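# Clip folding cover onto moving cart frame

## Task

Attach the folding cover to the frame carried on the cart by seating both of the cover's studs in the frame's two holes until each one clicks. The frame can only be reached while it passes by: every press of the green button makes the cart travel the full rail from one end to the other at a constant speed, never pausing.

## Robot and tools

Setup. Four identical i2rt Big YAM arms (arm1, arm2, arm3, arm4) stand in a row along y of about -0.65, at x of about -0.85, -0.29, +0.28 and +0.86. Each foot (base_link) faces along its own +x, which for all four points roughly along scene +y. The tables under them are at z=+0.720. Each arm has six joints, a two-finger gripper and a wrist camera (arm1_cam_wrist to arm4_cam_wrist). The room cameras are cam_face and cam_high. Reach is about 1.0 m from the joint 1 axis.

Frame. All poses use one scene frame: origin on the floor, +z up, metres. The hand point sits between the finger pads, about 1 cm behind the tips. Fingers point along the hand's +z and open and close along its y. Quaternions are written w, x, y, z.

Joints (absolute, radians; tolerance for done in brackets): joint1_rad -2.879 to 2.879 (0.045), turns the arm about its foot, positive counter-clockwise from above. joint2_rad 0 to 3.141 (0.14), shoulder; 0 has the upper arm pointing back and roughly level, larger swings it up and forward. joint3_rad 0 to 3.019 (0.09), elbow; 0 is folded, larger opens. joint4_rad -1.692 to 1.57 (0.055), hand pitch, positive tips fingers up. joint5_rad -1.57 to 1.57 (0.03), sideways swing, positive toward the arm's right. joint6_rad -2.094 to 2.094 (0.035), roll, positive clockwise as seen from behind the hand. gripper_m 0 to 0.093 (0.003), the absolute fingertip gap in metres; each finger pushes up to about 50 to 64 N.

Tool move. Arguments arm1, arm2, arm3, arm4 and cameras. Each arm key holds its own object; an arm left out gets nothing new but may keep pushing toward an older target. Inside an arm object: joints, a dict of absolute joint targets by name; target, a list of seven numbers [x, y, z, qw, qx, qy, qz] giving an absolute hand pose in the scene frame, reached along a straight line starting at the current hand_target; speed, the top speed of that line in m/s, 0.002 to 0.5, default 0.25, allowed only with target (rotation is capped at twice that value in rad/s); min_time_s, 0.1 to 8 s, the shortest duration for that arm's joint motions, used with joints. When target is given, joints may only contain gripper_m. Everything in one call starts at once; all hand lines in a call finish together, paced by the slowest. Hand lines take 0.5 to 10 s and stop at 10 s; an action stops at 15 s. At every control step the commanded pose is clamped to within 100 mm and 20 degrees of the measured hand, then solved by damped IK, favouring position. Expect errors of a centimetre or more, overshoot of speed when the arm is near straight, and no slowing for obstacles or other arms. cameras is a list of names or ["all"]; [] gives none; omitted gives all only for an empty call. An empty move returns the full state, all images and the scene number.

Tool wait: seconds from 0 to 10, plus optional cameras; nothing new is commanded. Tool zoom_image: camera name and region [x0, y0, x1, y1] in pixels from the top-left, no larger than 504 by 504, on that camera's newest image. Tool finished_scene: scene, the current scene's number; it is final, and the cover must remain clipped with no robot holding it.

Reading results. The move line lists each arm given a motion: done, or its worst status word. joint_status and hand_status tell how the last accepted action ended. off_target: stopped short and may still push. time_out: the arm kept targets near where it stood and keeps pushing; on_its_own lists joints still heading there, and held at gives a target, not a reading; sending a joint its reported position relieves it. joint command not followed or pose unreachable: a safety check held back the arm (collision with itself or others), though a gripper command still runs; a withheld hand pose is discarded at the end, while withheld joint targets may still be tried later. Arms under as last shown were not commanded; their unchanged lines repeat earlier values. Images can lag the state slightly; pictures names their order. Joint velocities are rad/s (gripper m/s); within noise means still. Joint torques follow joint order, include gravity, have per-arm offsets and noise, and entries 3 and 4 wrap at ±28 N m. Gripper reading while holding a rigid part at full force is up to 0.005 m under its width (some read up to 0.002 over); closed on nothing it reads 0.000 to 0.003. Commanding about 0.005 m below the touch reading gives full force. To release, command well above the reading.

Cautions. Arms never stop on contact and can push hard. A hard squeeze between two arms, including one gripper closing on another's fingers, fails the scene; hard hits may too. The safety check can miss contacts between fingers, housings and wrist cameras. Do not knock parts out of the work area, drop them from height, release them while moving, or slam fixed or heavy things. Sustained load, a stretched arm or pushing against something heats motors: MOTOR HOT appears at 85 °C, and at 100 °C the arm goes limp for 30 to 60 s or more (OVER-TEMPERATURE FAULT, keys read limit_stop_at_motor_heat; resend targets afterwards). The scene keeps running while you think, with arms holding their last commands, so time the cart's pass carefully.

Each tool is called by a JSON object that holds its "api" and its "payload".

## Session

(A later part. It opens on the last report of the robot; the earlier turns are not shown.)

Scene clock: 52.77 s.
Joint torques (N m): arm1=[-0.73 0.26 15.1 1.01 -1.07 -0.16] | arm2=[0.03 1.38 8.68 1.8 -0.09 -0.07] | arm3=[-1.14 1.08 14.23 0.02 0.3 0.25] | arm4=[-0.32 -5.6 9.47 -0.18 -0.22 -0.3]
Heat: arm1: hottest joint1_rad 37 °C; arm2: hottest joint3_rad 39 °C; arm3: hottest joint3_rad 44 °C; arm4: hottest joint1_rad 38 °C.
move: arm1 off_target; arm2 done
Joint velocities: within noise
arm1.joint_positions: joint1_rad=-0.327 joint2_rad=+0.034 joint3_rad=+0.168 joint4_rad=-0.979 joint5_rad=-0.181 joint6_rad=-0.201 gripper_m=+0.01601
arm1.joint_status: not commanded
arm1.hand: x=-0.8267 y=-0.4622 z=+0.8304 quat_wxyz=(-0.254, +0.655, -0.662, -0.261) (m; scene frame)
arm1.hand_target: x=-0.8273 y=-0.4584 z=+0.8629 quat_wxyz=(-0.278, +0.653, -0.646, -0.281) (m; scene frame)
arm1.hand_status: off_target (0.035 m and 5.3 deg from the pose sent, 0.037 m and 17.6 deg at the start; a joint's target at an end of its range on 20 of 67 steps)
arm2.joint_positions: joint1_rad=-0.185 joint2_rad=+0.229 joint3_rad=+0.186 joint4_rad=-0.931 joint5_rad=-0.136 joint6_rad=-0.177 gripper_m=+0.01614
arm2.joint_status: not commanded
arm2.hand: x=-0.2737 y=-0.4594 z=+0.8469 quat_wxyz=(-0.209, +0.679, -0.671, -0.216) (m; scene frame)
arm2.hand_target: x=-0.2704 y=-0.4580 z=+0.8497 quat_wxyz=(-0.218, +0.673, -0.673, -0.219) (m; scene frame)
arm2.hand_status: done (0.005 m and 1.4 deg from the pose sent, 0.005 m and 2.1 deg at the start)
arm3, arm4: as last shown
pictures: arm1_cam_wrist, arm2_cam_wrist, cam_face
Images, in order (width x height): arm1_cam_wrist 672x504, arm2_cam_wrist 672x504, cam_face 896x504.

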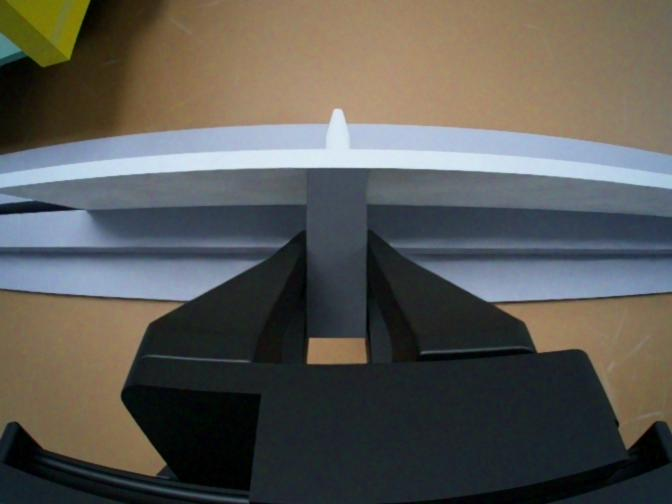

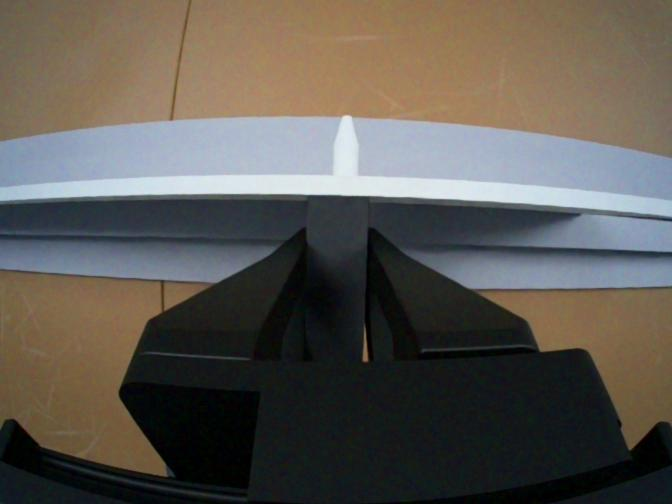

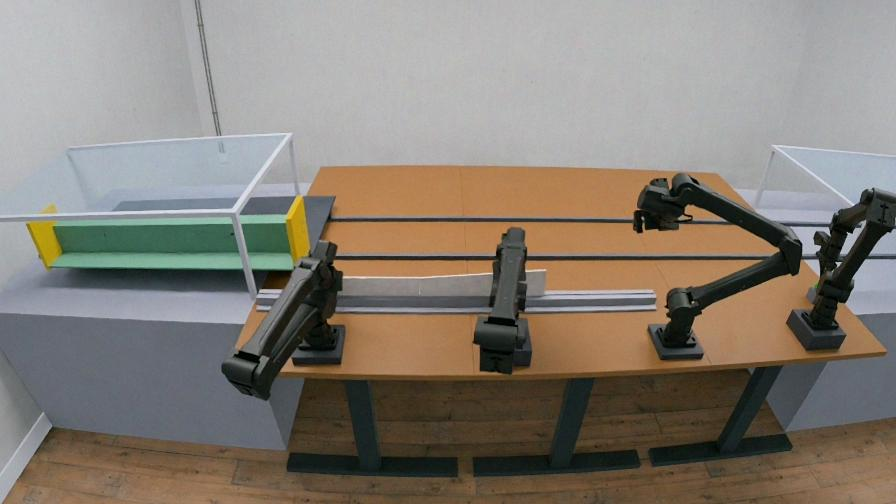

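{"api": "move", "payload": {"arm1": {"target": [-0.8275, -0.456, 0.826, -0.18301, 0.68301, -0.68301, -0.18301], "speed": 0.06}, "arm2": {"target": [-0.270, -0.456, 0.824, -0.18301, 0.68301, -0.68301, -0.18301], "speed": 0.06}, "cameras": ["arm1_cam_wrist", "arm2_cam_wrist", "cam_high"]}}

{"api": "move", "payload": {"arm1": {"joints": {"gripper_m": 0.026}}, "arm2": {"joints": {"gripper_m": 0.026}}, "cameras": ["arm1_cam_wrist", "arm2_cam_wrist"]}}

Scene clock: 65.13 s.
Joint torques (N m): arm1=[1.73 3.49 11.1 1.8 0.13 0.01] | arm2=[2.32 2.73 8.23 1.54 0.47 0.01] | arm3=[-1.2 1.2 14.24 0.02 0.3 0.25] | arm4=[-0.26 -5.6 9.37 -0.25 -0.23 -0.26]
Heat: arm1: hottest joint1_rad 37 °C; arm2: hottest joint3_rad 40 °C; arm3: hottest joint3_rad 45 °C; arm4: hottest joint1_rad 38 °C.
move: arm1 done; arm2 done
Joint velocities: within noise
arm1.joint_positions: joint1_rad=-0.234 joint2_rad=+0.333 joint3_rad=+0.251 joint4_rad=-0.958 joint5_rad=-0.085 joint6_rad=-0.149 gripper_m=+0.01601
arm1.joint_status: not commanded
arm1.hand: x=-0.8268 y=-0.4590 z=+0.8253 quat_wxyz=(-0.186, +0.676, -0.687, -0.191) (m; scene frame)
arm1.hand_target: x=-0.8283 y=-0.4563 z=+0.8273 quat_wxyz=(-0.182, +0.681, -0.684, -0.187) (m; scene frame)
arm1.hand_status: done (0.003 m and 1.3 deg from the pose sent, 0.008 m and 12.8 deg at the start)
arm2.joint_positions: joint1_rad=-0.182 joint2_rad=+0.384 joint3_rad=+0.177 joint4_rad=-0.834 joint5_rad=-0.114 joint6_rad=-0.161 gripper_m=+0.01607
arm2.joint_status: not commanded
arm2.hand: x=-0.2693 y=-0.4542 z=+0.8283 quat_wxyz=(-0.186, +0.678, -0.685, -0.191) (m; scene frame)
arm2.hand_target: x=-0.2696 y=-0.4560 z=+0.8248 quat_wxyz=(-0.183, +0.679, -0.686, -0.185) (m; scene frame)
arm2.hand_status: done (0.005 m and 1.2 deg from the pose sent, 0.023 m and 5.0 deg at the start)
arm3.joint_positions: joint1_rad=+1.386 joint2_rad=+0.615 joint3_rad=+0.960 joint4_rad=-1.666 joint5_rad=+0.740 joint6_rad=+1.201 gripper_m=+0.09397
arm3.joint_status: not commanded
arm3.hand: x=+0.1491 y=-0.4968 z=+1.0803 quat_wxyz=(-0.260, +0.677, -0.633, -0.272) (m; scene frame)
arm3.hand_target: x=+0.1509 y=-0.4967 z=+1.1019 quat_wxyz=(-0.245, +0.660, -0.648, -0.290) (m; scene frame)
arm3.hand_status: not commanded
arm4.joint_positions: joint1_rad=-0.568 joint2_rad=+1.181 joint3_rad=+0.598 joint4_rad=-0.988 joint5_rad=+0.004 joint6_rad=-0.568 gripper_m=+0.00118
arm4.joint_status: not commanded
arm4.hand: x=+1.0036 y=-0.4365 z=+0.8287 quat_wxyz=(+0.009, +0.702, -0.712, +0.003) (m; scene frame)
arm4.hand_target: x=+1.0121 y=-0.4276 z=+0.8399 quat_wxyz=(-0.001, +0.707, -0.707, +0.000) (m; scene frame)
arm4.hand_status: not commanded
pictures: arm1_cam_wrist, arm2_cam_wrist, cam_high
Images, in order (width x height): arm1_cam_wrist 672x504, arm2_cam_wrist 672x504, cam_high 896x504.

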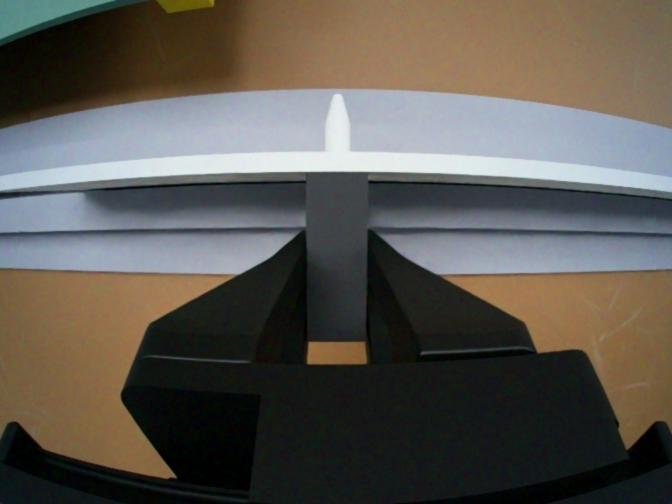

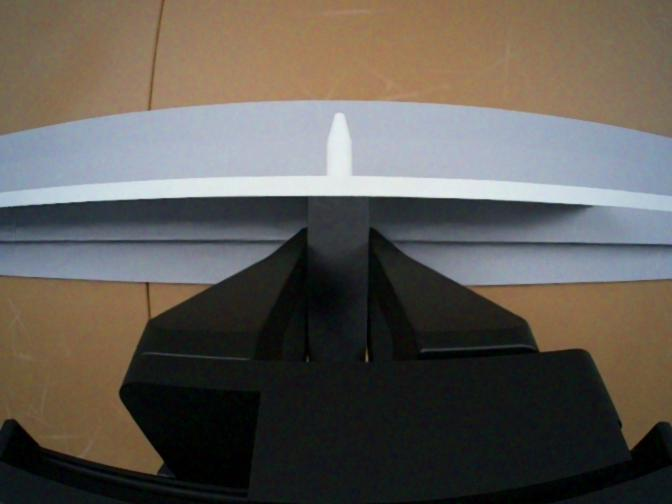

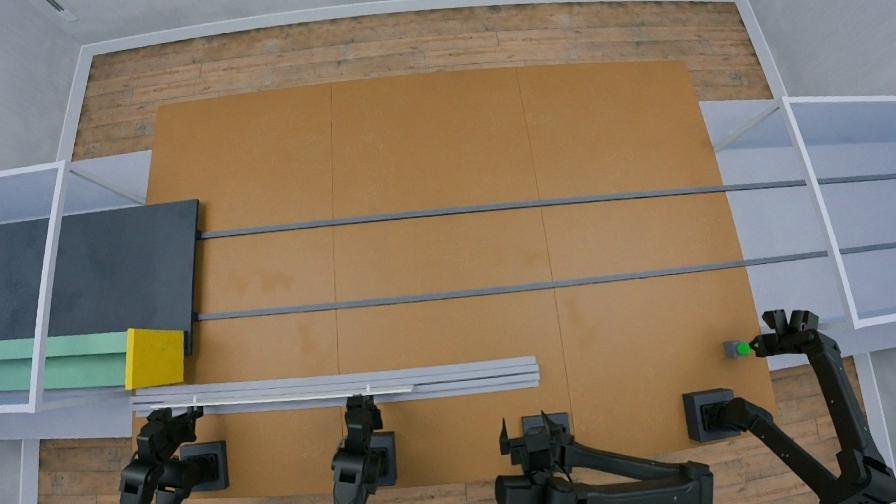

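Scene clock: 65.67 s.
Joint torques (N m): arm1=[1.49 1.79 11.17 1.77 0.08 0.01] | arm2=[2.32 2.73 8.44 1.54 0.18 0.01] | arm3=[-1.14 1.14 14.23 0.02 0.3 0.26] | arm4=[-0.5 -5.3 9.46 -0.2 -0.2 -0.27]
Heat: arm1: hottest joint1_rad 37 °C; arm2: hottest joint3_rad 40 °C; arm3: hottest joint3_rad 45 °C; arm4: hottest joint1_rad 38 °C.
move: arm1 done; arm2 done
Joint velocities: within noise
arm1.joint_positions: joint1_rad=-0.231 joint2_rad=+0.353 joint3_rad=+0.249 joint4_rad=-0.959 joint5_rad=-0.077 joint6_rad=-0.149 gripper_m=+0.02589
arm1.joint_status: all done
arm1.hand: x=-0.8265 y=-0.4610 z=+0.8209 quat_wxyz=(-0.179, +0.679, -0.689, -0.182) (m; scene frame)
arm1.hand_target: x=-0.8275 y=-0.4567 z=+0.8269 quat_wxyz=(-0.183, +0.681, -0.685, -0.184) (m; scene frame)
arm1.hand_status: not commanded
arm2.joint_positions: joint1_rad=-0.181 joint2_rad=+0.384 joint3_rad=+0.174 joint4_rad=-0.834 joint5_rad=-0.100 joint6_rad=-0.161 gripper_m=+0.02592
arm2.joint_status: all done
arm2.hand: x=-0.2674 y=-0.4554 z=+0.8265 quat_wxyz=(-0.188, +0.677, -0.687, -0.185) (m; scene frame)
arm2.hand_target: x=-0.2688 y=-0.4562 z=+0.8247 quat_wxyz=(-0.184, +0.679, -0.686, -0.183) (m; scene frame)
arm2.hand_status: not commanded
arm3, arm4: as last shown
pictures: arm1_cam_wrist, arm2_cam_wrist
Images, in order (width x height): arm1_cam_wrist 672x504, arm2_cam_wrist 672x504.

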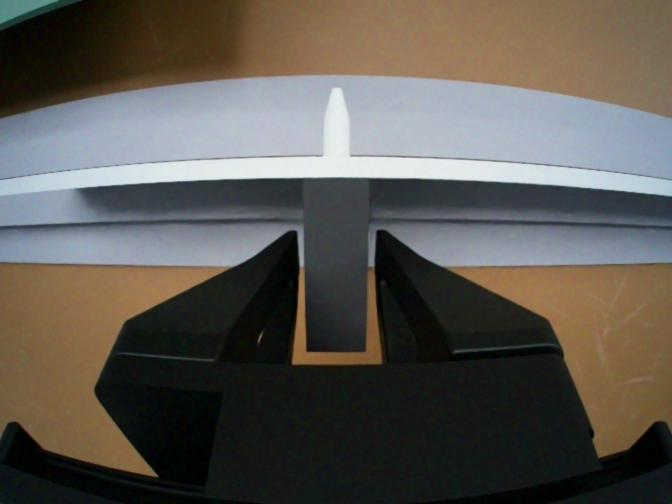

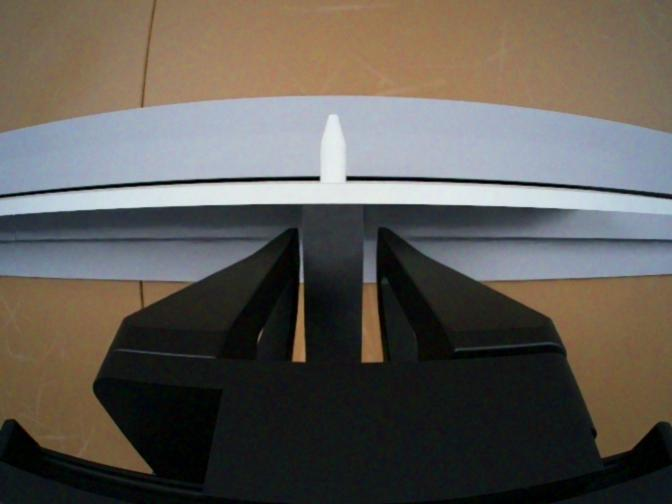

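{"api": "move", "payload": {"arm1": {"target": [-0.8270, -0.449, 0.806, -0.13492, 0.69412, -0.69412, -0.13492], "speed": 0.06}, "arm2": {"target": [-0.2695, -0.449, 0.806, -0.13492, 0.69412, -0.69412, -0.13492], "speed": 0.06}, "cameras": ["arm1_cam_wrist", "arm2_cam_wrist"]}}

Scene clock: 67.47 s.
Joint torques (N m): arm1=[1.49 0.44 12.83 2.11 0.1 0.14] | arm2=[2.37 1.08 10.61 1.98 0.19 0.09] | arm3=[-1.14 1.2 14.26 0.02 0.3 0.25] | arm4=[-0.44 -5.54 9.44 -0.23 -0.23 -0.3]
Heat: arm1: hottest joint3_rad 38 °C; arm2: hottest joint3_rad 40 °C; arm3: hottest joint3_rad 45 °C; arm4: hottest joint1_rad 38 °C.
move: arm1 off_target; arm2 off_target
Joint velocities: within noise
arm1.joint_positions: joint1_rad=-0.201 joint2_rad=+0.575 joint3_rad=+0.249 joint4_rad=-0.919 joint5_rad=-0.045 joint6_rad=-0.149 gripper_m=+0.02589
arm1.joint_status: not commanded
arm1.hand: x=-0.8284 y=-0.4692 z=+0.7879 quat_wxyz=(-0.113, +0.699, -0.696, -0.120) (m; scene frame)
arm1.hand_target: x=-0.8272 y=-0.4504 z=+0.8071 quat_wxyz=(-0.135, +0.694, -0.694, -0.136) (m; scene frame)
arm1.hand_status: off_target (0.027 m and 3.1 deg from the pose sent, 0.019 m and 7.6 deg at the start)
arm2.joint_positions: joint1_rad=-0.145 joint2_rad=+0.641 joint3_rad=+0.174 joint4_rad=-0.779 joint5_rad=-0.067 joint6_rad=-0.161 gripper_m=+0.02592
arm2.joint_status: not commanded
arm2.hand: x=-0.2708 y=-0.4704 z=+0.7894 quat_wxyz=(-0.114, +0.699, -0.696, -0.119) (m; scene frame)
arm2.hand_target: x=-0.2689 y=-0.4508 z=+0.8070 quat_wxyz=(-0.135, +0.695, -0.693, -0.134) (m; scene frame)
arm2.hand_status: off_target (0.027 m and 3.1 deg from the pose sent, 0.022 m and 8.7 deg at the start)
arm3, arm4: as last shown
pictures: arm1_cam_wrist, arm2_cam_wrist
Images, in order (width x height): arm1_cam_wrist 672x504, arm2_cam_wrist 672x504.

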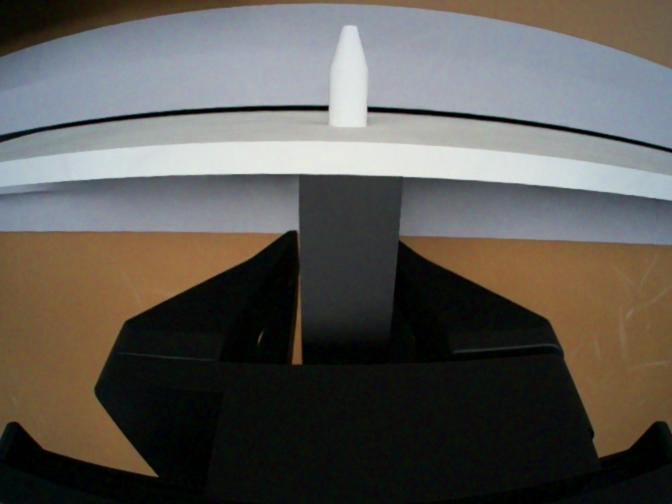

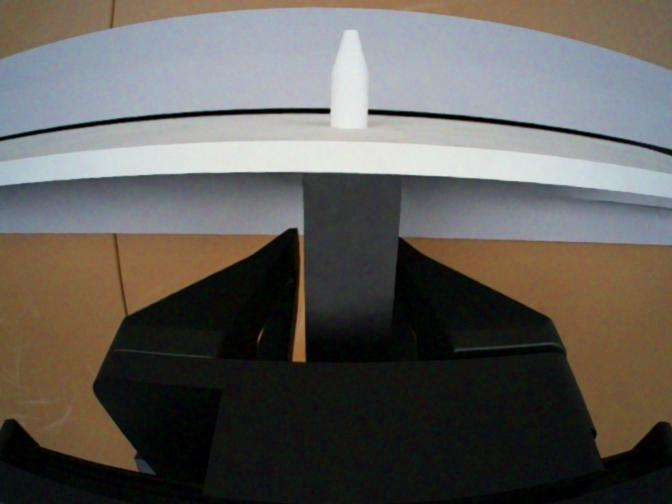

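{"api": "move", "payload": {"arm1": {"target": [-0.8265, -0.445, 0.818, -0.13492, 0.69412, -0.69412, -0.13492], "speed": 0.06}, "arm2": {"target": [-0.2685, -0.445, 0.818, -0.13492, 0.69412, -0.69412, -0.13492], "speed": 0.06}, "cameras": ["arm1_cam_wrist", "arm2_cam_wrist"]}}

Scene clock: 68.60 s.
Joint torques (N m): arm1=[1.44 0.62 14.04 1.31 0.1 0.13] | arm2=[2.37 1.14 10.69 1.06 0.13 0.11] | arm3=[-1.08 1.2 14.26 0.02 0.3 0.26] | arm4=[-0.15 -5.25 9.4 -0.29 -0.22 -0.27]
Heat: arm1: hottest joint3_rad 38 °C; arm2: hottest joint3_rad 40 °C; arm3: hottest joint3_rad 45 °C; arm4: hottest joint1_rad 38 °C.
move: arm1 off_target; arm2 off_target
Joint velocities: within noise
arm1.joint_positions: joint1_rad=-0.201 joint2_rad=+0.583 joint3_rad=+0.268 joint4_rad=-0.919 joint5_rad=-0.043 joint6_rad=-0.149 gripper_m=+0.02589
arm1.joint_status: not commanded
arm1.hand: x=-0.8272 y=-0.4634 z=+0.7948 quat_wxyz=(-0.118, +0.698, -0.695, -0.122) (m; scene frame)
arm1.hand_target: x=-0.8262 y=-0.4454 z=+0.8177 quat_wxyz=(-0.135, +0.694, -0.694, -0.135) (m; scene frame)
arm1.hand_status: off_target (0.030 m and 2.5 deg from the pose sent, 0.039 m and 3.1 deg at the start)
arm2.joint_positions: joint1_rad=-0.145 joint2_rad=+0.644 joint3_rad=+0.206 joint4_rad=-0.779 joint5_rad=-0.067 joint6_rad=-0.160 gripper_m=+0.02592
arm2.joint_status: not commanded
arm2.hand: x=-0.2687 y=-0.4580 z=+0.8026 quat_wxyz=(-0.126, +0.697, -0.694, -0.127) (m; scene frame)
arm2.hand_target: x=-0.2684 y=-0.4452 z=+0.8174 quat_wxyz=(-0.135, +0.694, -0.694, -0.135) (m; scene frame)
arm2.hand_status: off_target (0.020 m and 1.4 deg from the pose sent, 0.038 m and 3.1 deg at the start)
arm3, arm4: as last shown
pictures: arm1_cam_wrist, arm2_cam_wrist
Images, in order (width x height): arm1_cam_wrist 672x504, arm2_cam_wrist 672x504.

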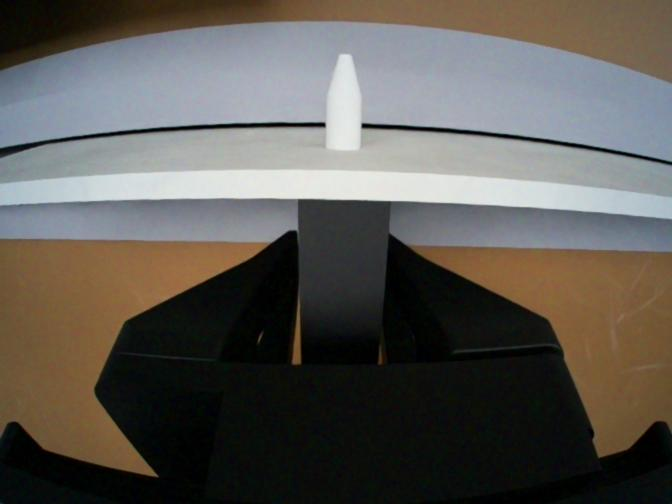

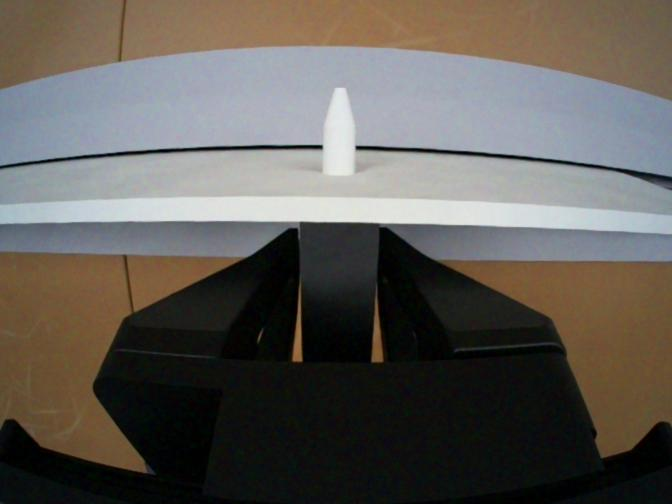

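{"api": "move", "payload": {"arm1": {"joints": {"gripper_m": 0.007}}, "arm2": {"joints": {"gripper_m": 0.007}}, "cameras": ["arm1_cam_wrist", "arm2_cam_wrist"]}}

Scene clock: 71.07 s.
Joint torques (N m): arm1=[1.44 0.56 14.04 1.31 -0.01 0.04] | arm2=[2.37 1.14 10.67 1.05 0.13 0.09] | arm3=[-1.14 1.2 14.2 0.03 0.3 0.25] | arm4=[-0.56 -5.54 9.48 -0.28 -0.22 -0.28]
Heat: arm1: hottest joint3_rad 38 °C; arm2: hottest joint3_rad 39 °C; arm3: hottest joint3_rad 45 °C; arm4: hottest joint1_rad 37 °C.
move: arm1 off_target; arm2 off_target
Joint velocities: within noise
arm1.joint_positions: joint1_rad=-0.201 joint2_rad=+0.583 joint3_rad=+0.268 joint4_rad=-0.919 joint5_rad=-0.040 joint6_rad=-0.137 gripper_m=+0.01564
arm1.joint_status: gripper_m off_target (ended at +0.01568, target +0.00700)
arm1.hand: x=-0.8266 y=-0.4635 z=+0.7948 quat_wxyz=(-0.118, +0.694, -0.700, -0.122) (m; scene frame)
arm1.hand_target: x=-0.8261 y=-0.4454 z=+0.8177 quat_wxyz=(-0.135, +0.694, -0.694, -0.135) (m; scene frame)
arm1.hand_status: not commanded
arm2.joint_positions: joint1_rad=-0.145 joint2_rad=+0.644 joint3_rad=+0.206 joint4_rad=-0.779 joint5_rad=-0.070 joint6_rad=-0.151 gripper_m=+0.01554
arm2.joint_status: gripper_m off_target (ended at +0.01557, target +0.00700)
arm2.hand: x=-0.2693 y=-0.4580 z=+0.8026 quat_wxyz=(-0.124, +0.694, -0.697, -0.129) (m; scene frame)
arm2.hand_target: x=-0.2689 y=-0.4452 z=+0.8173 quat_wxyz=(-0.133, +0.692, -0.697, -0.137) (m; scene frame)
arm2.hand_status: not commanded
arm3, arm4: as last shown
pictures: arm1_cam_wrist, arm2_cam_wrist
Images, in order (width x height): arm1_cam_wrist 672x504, arm2_cam_wrist 672x504.

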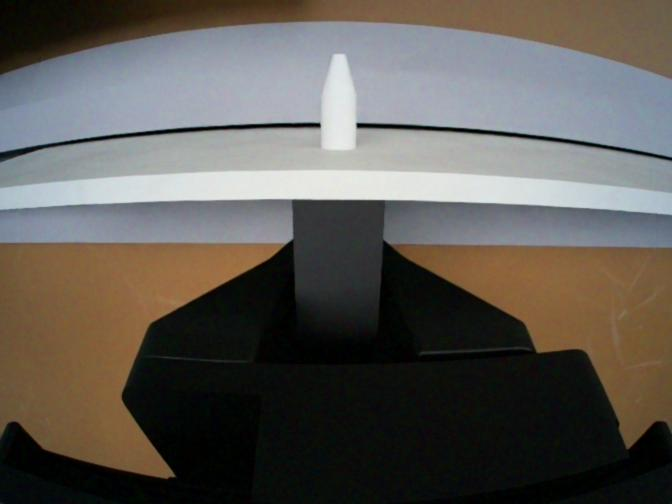

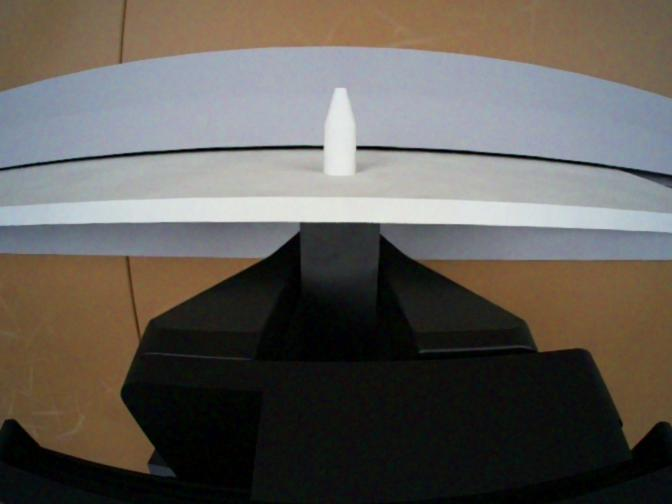

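{"api": "move", "payload": {"arm1": {"target": [-0.8265, -0.455, 0.845, -0.15907, 0.68899, -0.68899, -0.15907], "speed": 0.06}, "arm2": {"target": [-0.2685, -0.453, 0.845, -0.15907, 0.68899, -0.68899, -0.15907], "speed": 0.06}, "cameras": ["arm1_cam_wrist", "arm2_cam_wrist"]}}

Scene clock: 72.40 s.
Joint torques (N m): arm1=[-0.03 -1.96 15.69 -0.4 -0.43 -0.09] | arm2=[0.5 -0.44 12.21 -0.13 -0.2 -0.12] | arm3=[-1.14 1.08 14.23 0.02 0.3 0.25] | arm4=[-0.62 -5.36 9.44 -0.21 -0.27 -0.28]
Heat: arm1: hottest joint3_rad 38 °C; arm2: hottest joint3_rad 39 °C; arm3: hottest joint3_rad 45 °C; arm4: hottest joint1_rad 37 °C.
move: arm1 off_target; arm2 off_target
Joint velocities: within noise
arm1.joint_positions: joint1_rad=-0.202 joint2_rad=+0.493 joint3_rad=+0.268 joint4_rad=-0.953 joint5_rad=-0.048 joint6_rad=-0.137 gripper_m=+0.01576
arm1.joint_status: not commanded
arm1.hand: x=-0.8276 y=-0.4639 z=+0.8069 quat_wxyz=(-0.139, +0.690, -0.696, -0.141) (m; scene frame)
arm1.hand_target: x=-0.8262 y=-0.4516 z=+0.8410 quat_wxyz=(-0.159, +0.689, -0.689, -0.160) (m; scene frame)
arm1.hand_status: off_target (0.039 m and 3.2 deg from the pose sent, 0.051 m and 6.5 deg at the start)
arm2.joint_positions: joint1_rad=-0.138 joint2_rad=+0.506 joint3_rad=+0.206 joint4_rad=-0.850 joint5_rad=-0.074 joint6_rad=-0.151 gripper_m=+0.01568
arm2.joint_status: not commanded
arm2.hand: x=-0.2719 y=-0.4595 z=+0.8194 quat_wxyz=(-0.149, +0.693, -0.689, -0.151) (m; scene frame)
arm2.hand_target: x=-0.2692 y=-0.4499 z=+0.8432 quat_wxyz=(-0.162, +0.691, -0.686, -0.160) (m; scene frame)
arm2.hand_status: off_target (0.027 m and 1.6 deg from the pose sent, 0.043 m and 5.4 deg at the start)
arm3, arm4: as last shown
pictures: arm1_cam_wrist, arm2_cam_wrist
Images, in order (width x height): arm1_cam_wrist 672x504, arm2_cam_wrist 672x504.

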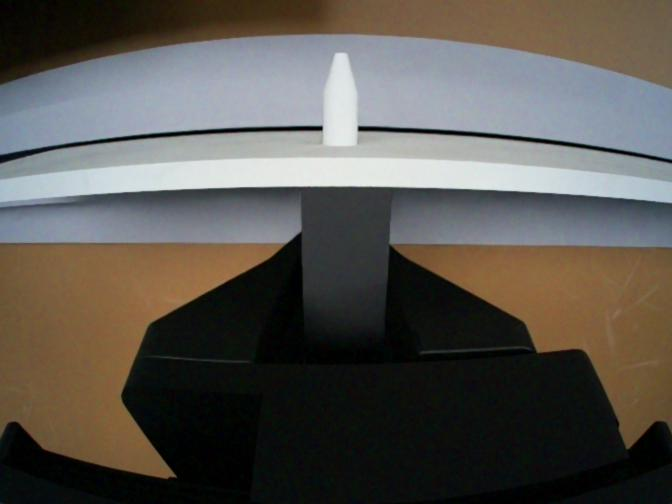

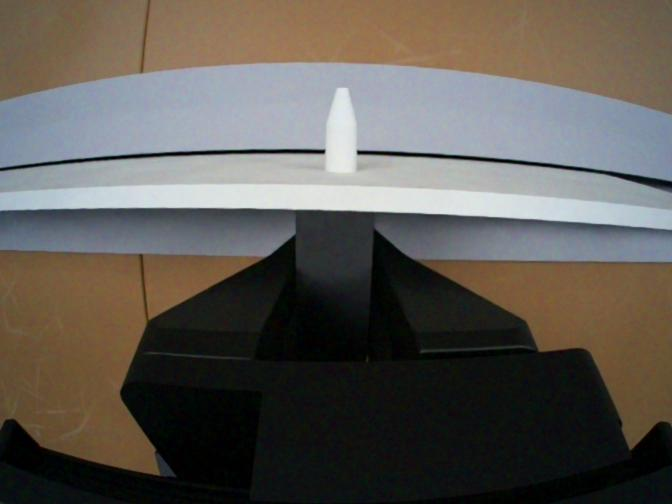

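{"api": "move", "payload": {"arm1": {"target": [-0.8270, -0.460, 0.88, -0.15907, 0.68899, -0.68899, -0.15907], "speed": 0.06}, "arm2": {"target": [-0.2690, -0.457, 0.87, -0.15907, 0.68899, -0.68899, -0.15907], "speed": 0.06}, "cameras": ["arm1_cam_wrist", "arm2_cam_wrist", "cam_face"]}}

Scene clock: 73.97 s.
Joint torques (N m): arm1=[0.32 -0.85 16.96 1.09 -0.06 -0.09] | arm2=[0.5 -0.09 12.59 0.95 -0.03 -0.14] | arm3=[-1.08 1.14 14.23 0.01 0.3 0.25] | arm4=[-0.62 -5.71 9.42 -0.23 -0.24 -0.28]
Heat: arm1: hottest joint3_rad 38 °C; arm2: hottest joint3_rad 40 °C; arm3: hottest joint3_rad 45 °C; arm4: hottest joint1_rad 37 °C.
move: arm1 off_target; arm2 off_target
Joint velocities: within noise
arm1.joint_positions: joint1_rad=-0.202 joint2_rad=+0.424 joint3_rad=+0.343 joint4_rad=-1.142 joint5_rad=-0.054 joint6_rad=-0.134 gripper_m=+0.01580
arm1.joint_status: not commanded
arm1.hand: x=-0.8309 y=-0.4813 z=+0.8360 quat_wxyz=(-0.119, +0.692, -0.700, -0.131) (m; scene frame)
arm1.hand_target: x=-0.8274 y=-0.4622 z=+0.8786 quat_wxyz=(-0.159, +0.689, -0.689, -0.159) (m; scene frame)
arm1.hand_status: off_target (0.049 m and 5.8 deg from the pose sent, 0.073 m and 3.2 deg at the start)
arm2.joint_positions: joint1_rad=-0.148 joint2_rad=+0.447 joint3_rad=+0.263 joint4_rad=-1.009 joint5_rad=-0.085 joint6_rad=-0.151 gripper_m=+0.01584
arm2.joint_status: not commanded
arm2.hand: x=-0.2741 y=-0.4725 z=+0.8401 quat_wxyz=(-0.129, +0.693, -0.695, -0.141) (m; scene frame)
arm2.hand_target: x=-0.2698 y=-0.4582 z=+0.8683 quat_wxyz=(-0.156, +0.689, -0.690, -0.158) (m; scene frame)
arm2.hand_status: off_target (0.034 m and 4.1 deg from the pose sent, 0.051 m and 1.6 deg at the start)
arm3, arm4: as last shown
pictures: arm1_cam_wrist, arm2_cam_wrist, cam_face
Images, in order (width x height): arm1_cam_wrist 672x504, arm2_cam_wrist 672x504, cam_face 896x504.

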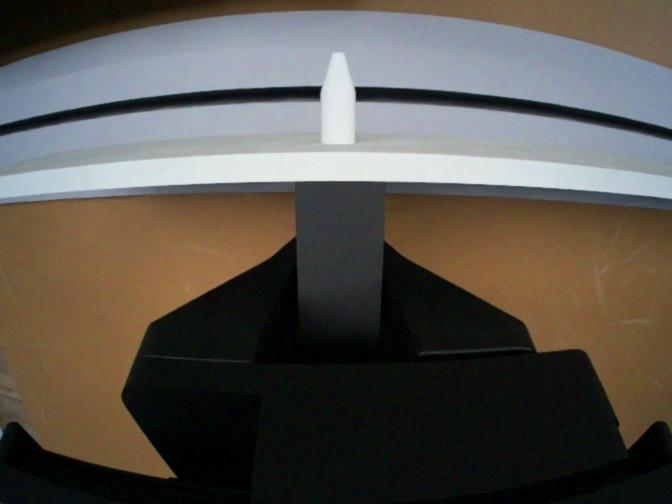

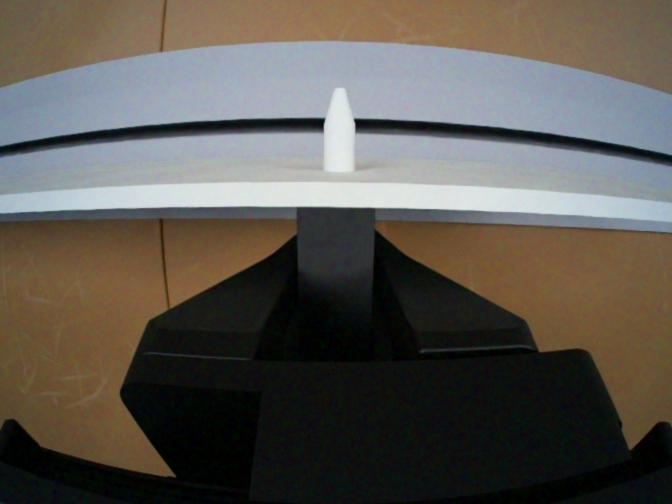

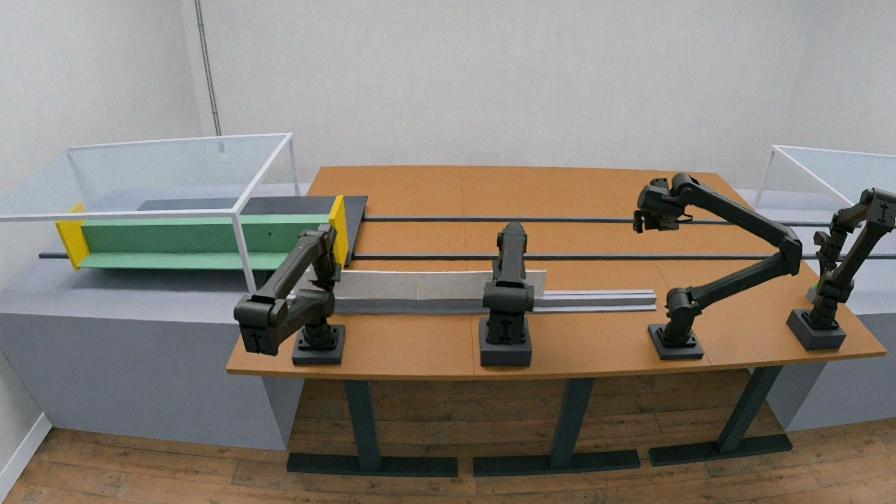

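{"api": "move", "payload": {"arm3": {"target": [-0.12, -0.45, 0.97, 0, 0.81915, 0, -0.57358], "speed": 0.2, "joints": {"gripper_m": 0.0}}, "cameras": ["arm1_cam_wrist", "arm2_cam_wrist", "arm3_cam_wrist", "cam_high", "cam_face"]}}

Scene clock: 79.83 s.
Joint torques (N m): arm1=[0.26 -0.91 16.96 1.1 -0.06 -0.09] | arm2=[0.5 -0.09 12.59 0.95 -0.03 -0.15] | arm3=[-1.14 -5.42 12.83 2.77 -0.47 -0.3] | arm4=[-0.38 -5.71 9.36 -0.2 -0.22 -0.3]
Heat: arm1: hottest joint3_rad 39 °C; arm2: hottest joint3_rad 40 °C; arm3: hottest joint3_rad 45 °C; arm4: hottest joint1_rad 37 °C.
move: arm3 off_target
Joint velocities: within noise
arm1, arm2, arm4: as last shown
arm3.joint_positions: joint1_rad=+0.926 joint2_rad=+1.081 joint3_rad=+0.557 joint4_rad=+0.025 joint5_rad=-0.624 joint6_rad=-0.238 gripper_m=+0.00127
arm3.joint_status: all done
arm3.hand: x=-0.1120 y=-0.4630 z=+0.9438 quat_wxyz=(+0.026, +0.834, -0.022, -0.551) (m; scene frame)
arm3.hand_target: x=-0.1206 y=-0.4524 z=+0.9671 quat_wxyz=(+0.003, +0.821, -0.002, -0.572) (m; scene frame)
arm3.hand_status: off_target (0.030 m and 4.9 deg from the pose sent, 0.295 m and 89.5 deg at the start)
pictures: arm1_cam_wrist, arm2_cam_wrist, arm3_cam_wrist, cam_face, cam_high
Images, in order (width x height): arm1_cam_wrist 672x504, arm2_cam_wrist 672x504, arm3_cam_wrist 672x504, cam_face 896x504, cam_high 896x504.

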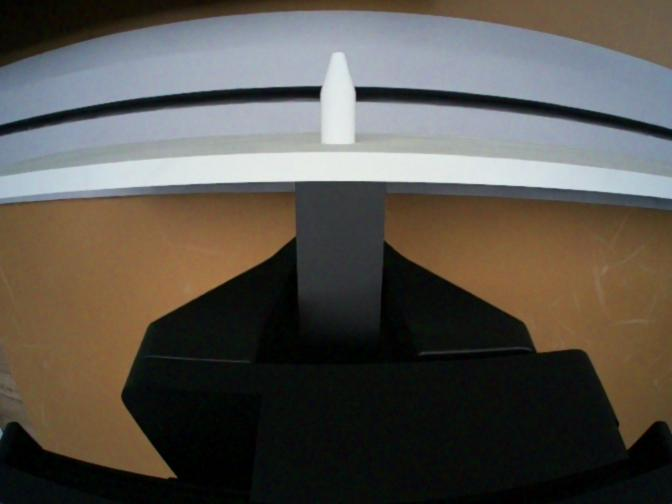

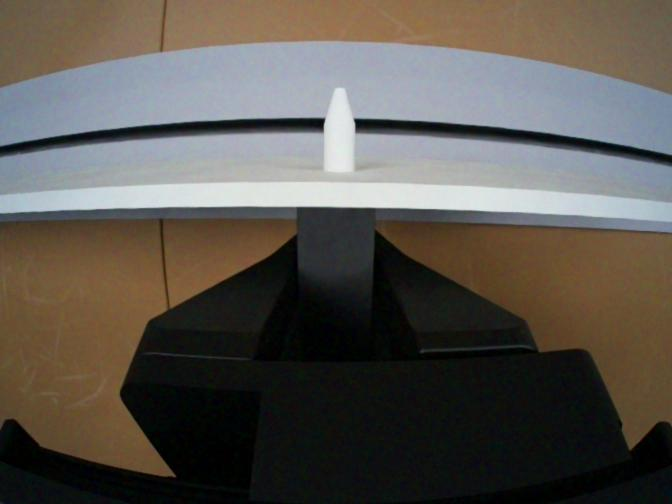

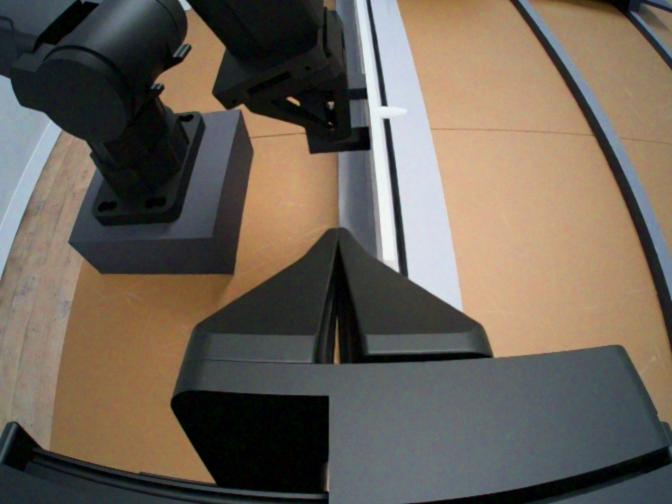

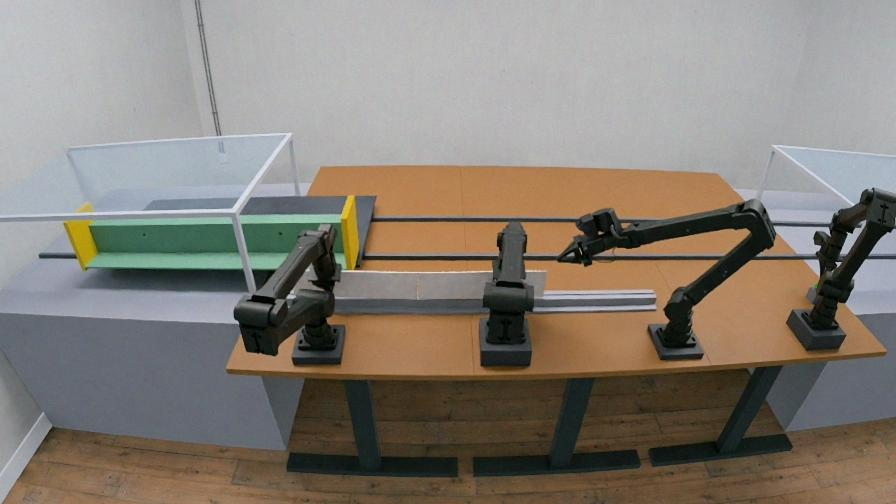

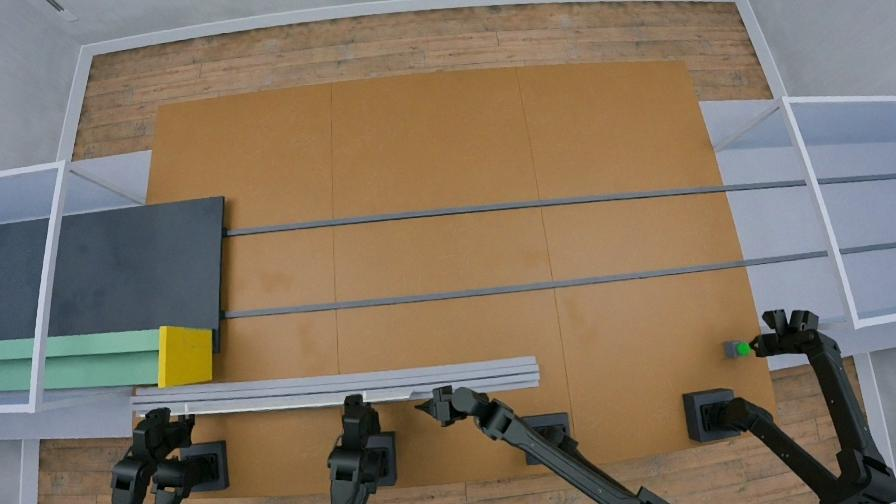

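{"api": "zoom_image", "payload": {"camera": "arm3_cam_wrist", "region": [300, 0, 500, 200]}}

{"api": "zoom_image", "payload": {"camera": "cam_face", "region": [50, 170, 550, 330]}}

{"api": "zoom_image", "payload": {"camera": "cam_high", "region": [0, 280, 480, 460]}}

Scaled by 2.520 from the camera's 672x504 image, which has a finer 960x720 frame.

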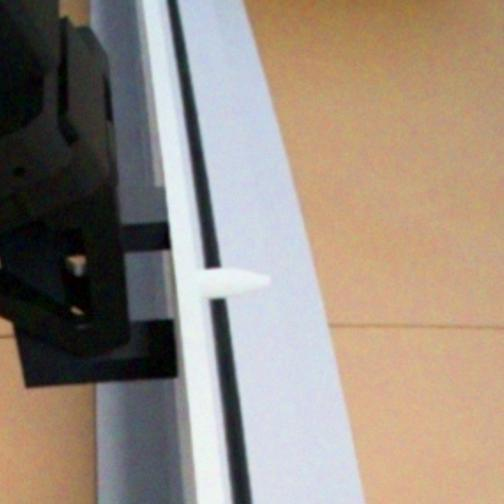

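Scaled by 1.008 from the camera's 896x504 image, which has a finer 1280x720 frame.

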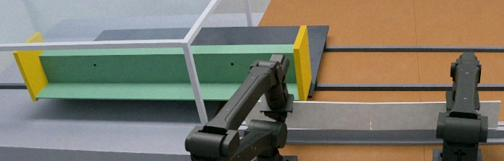

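Scaled by 1.050 from the camera's 896x504 image, which has a finer 1280x720 frame.

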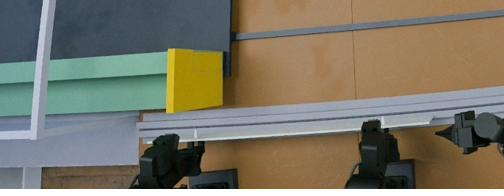

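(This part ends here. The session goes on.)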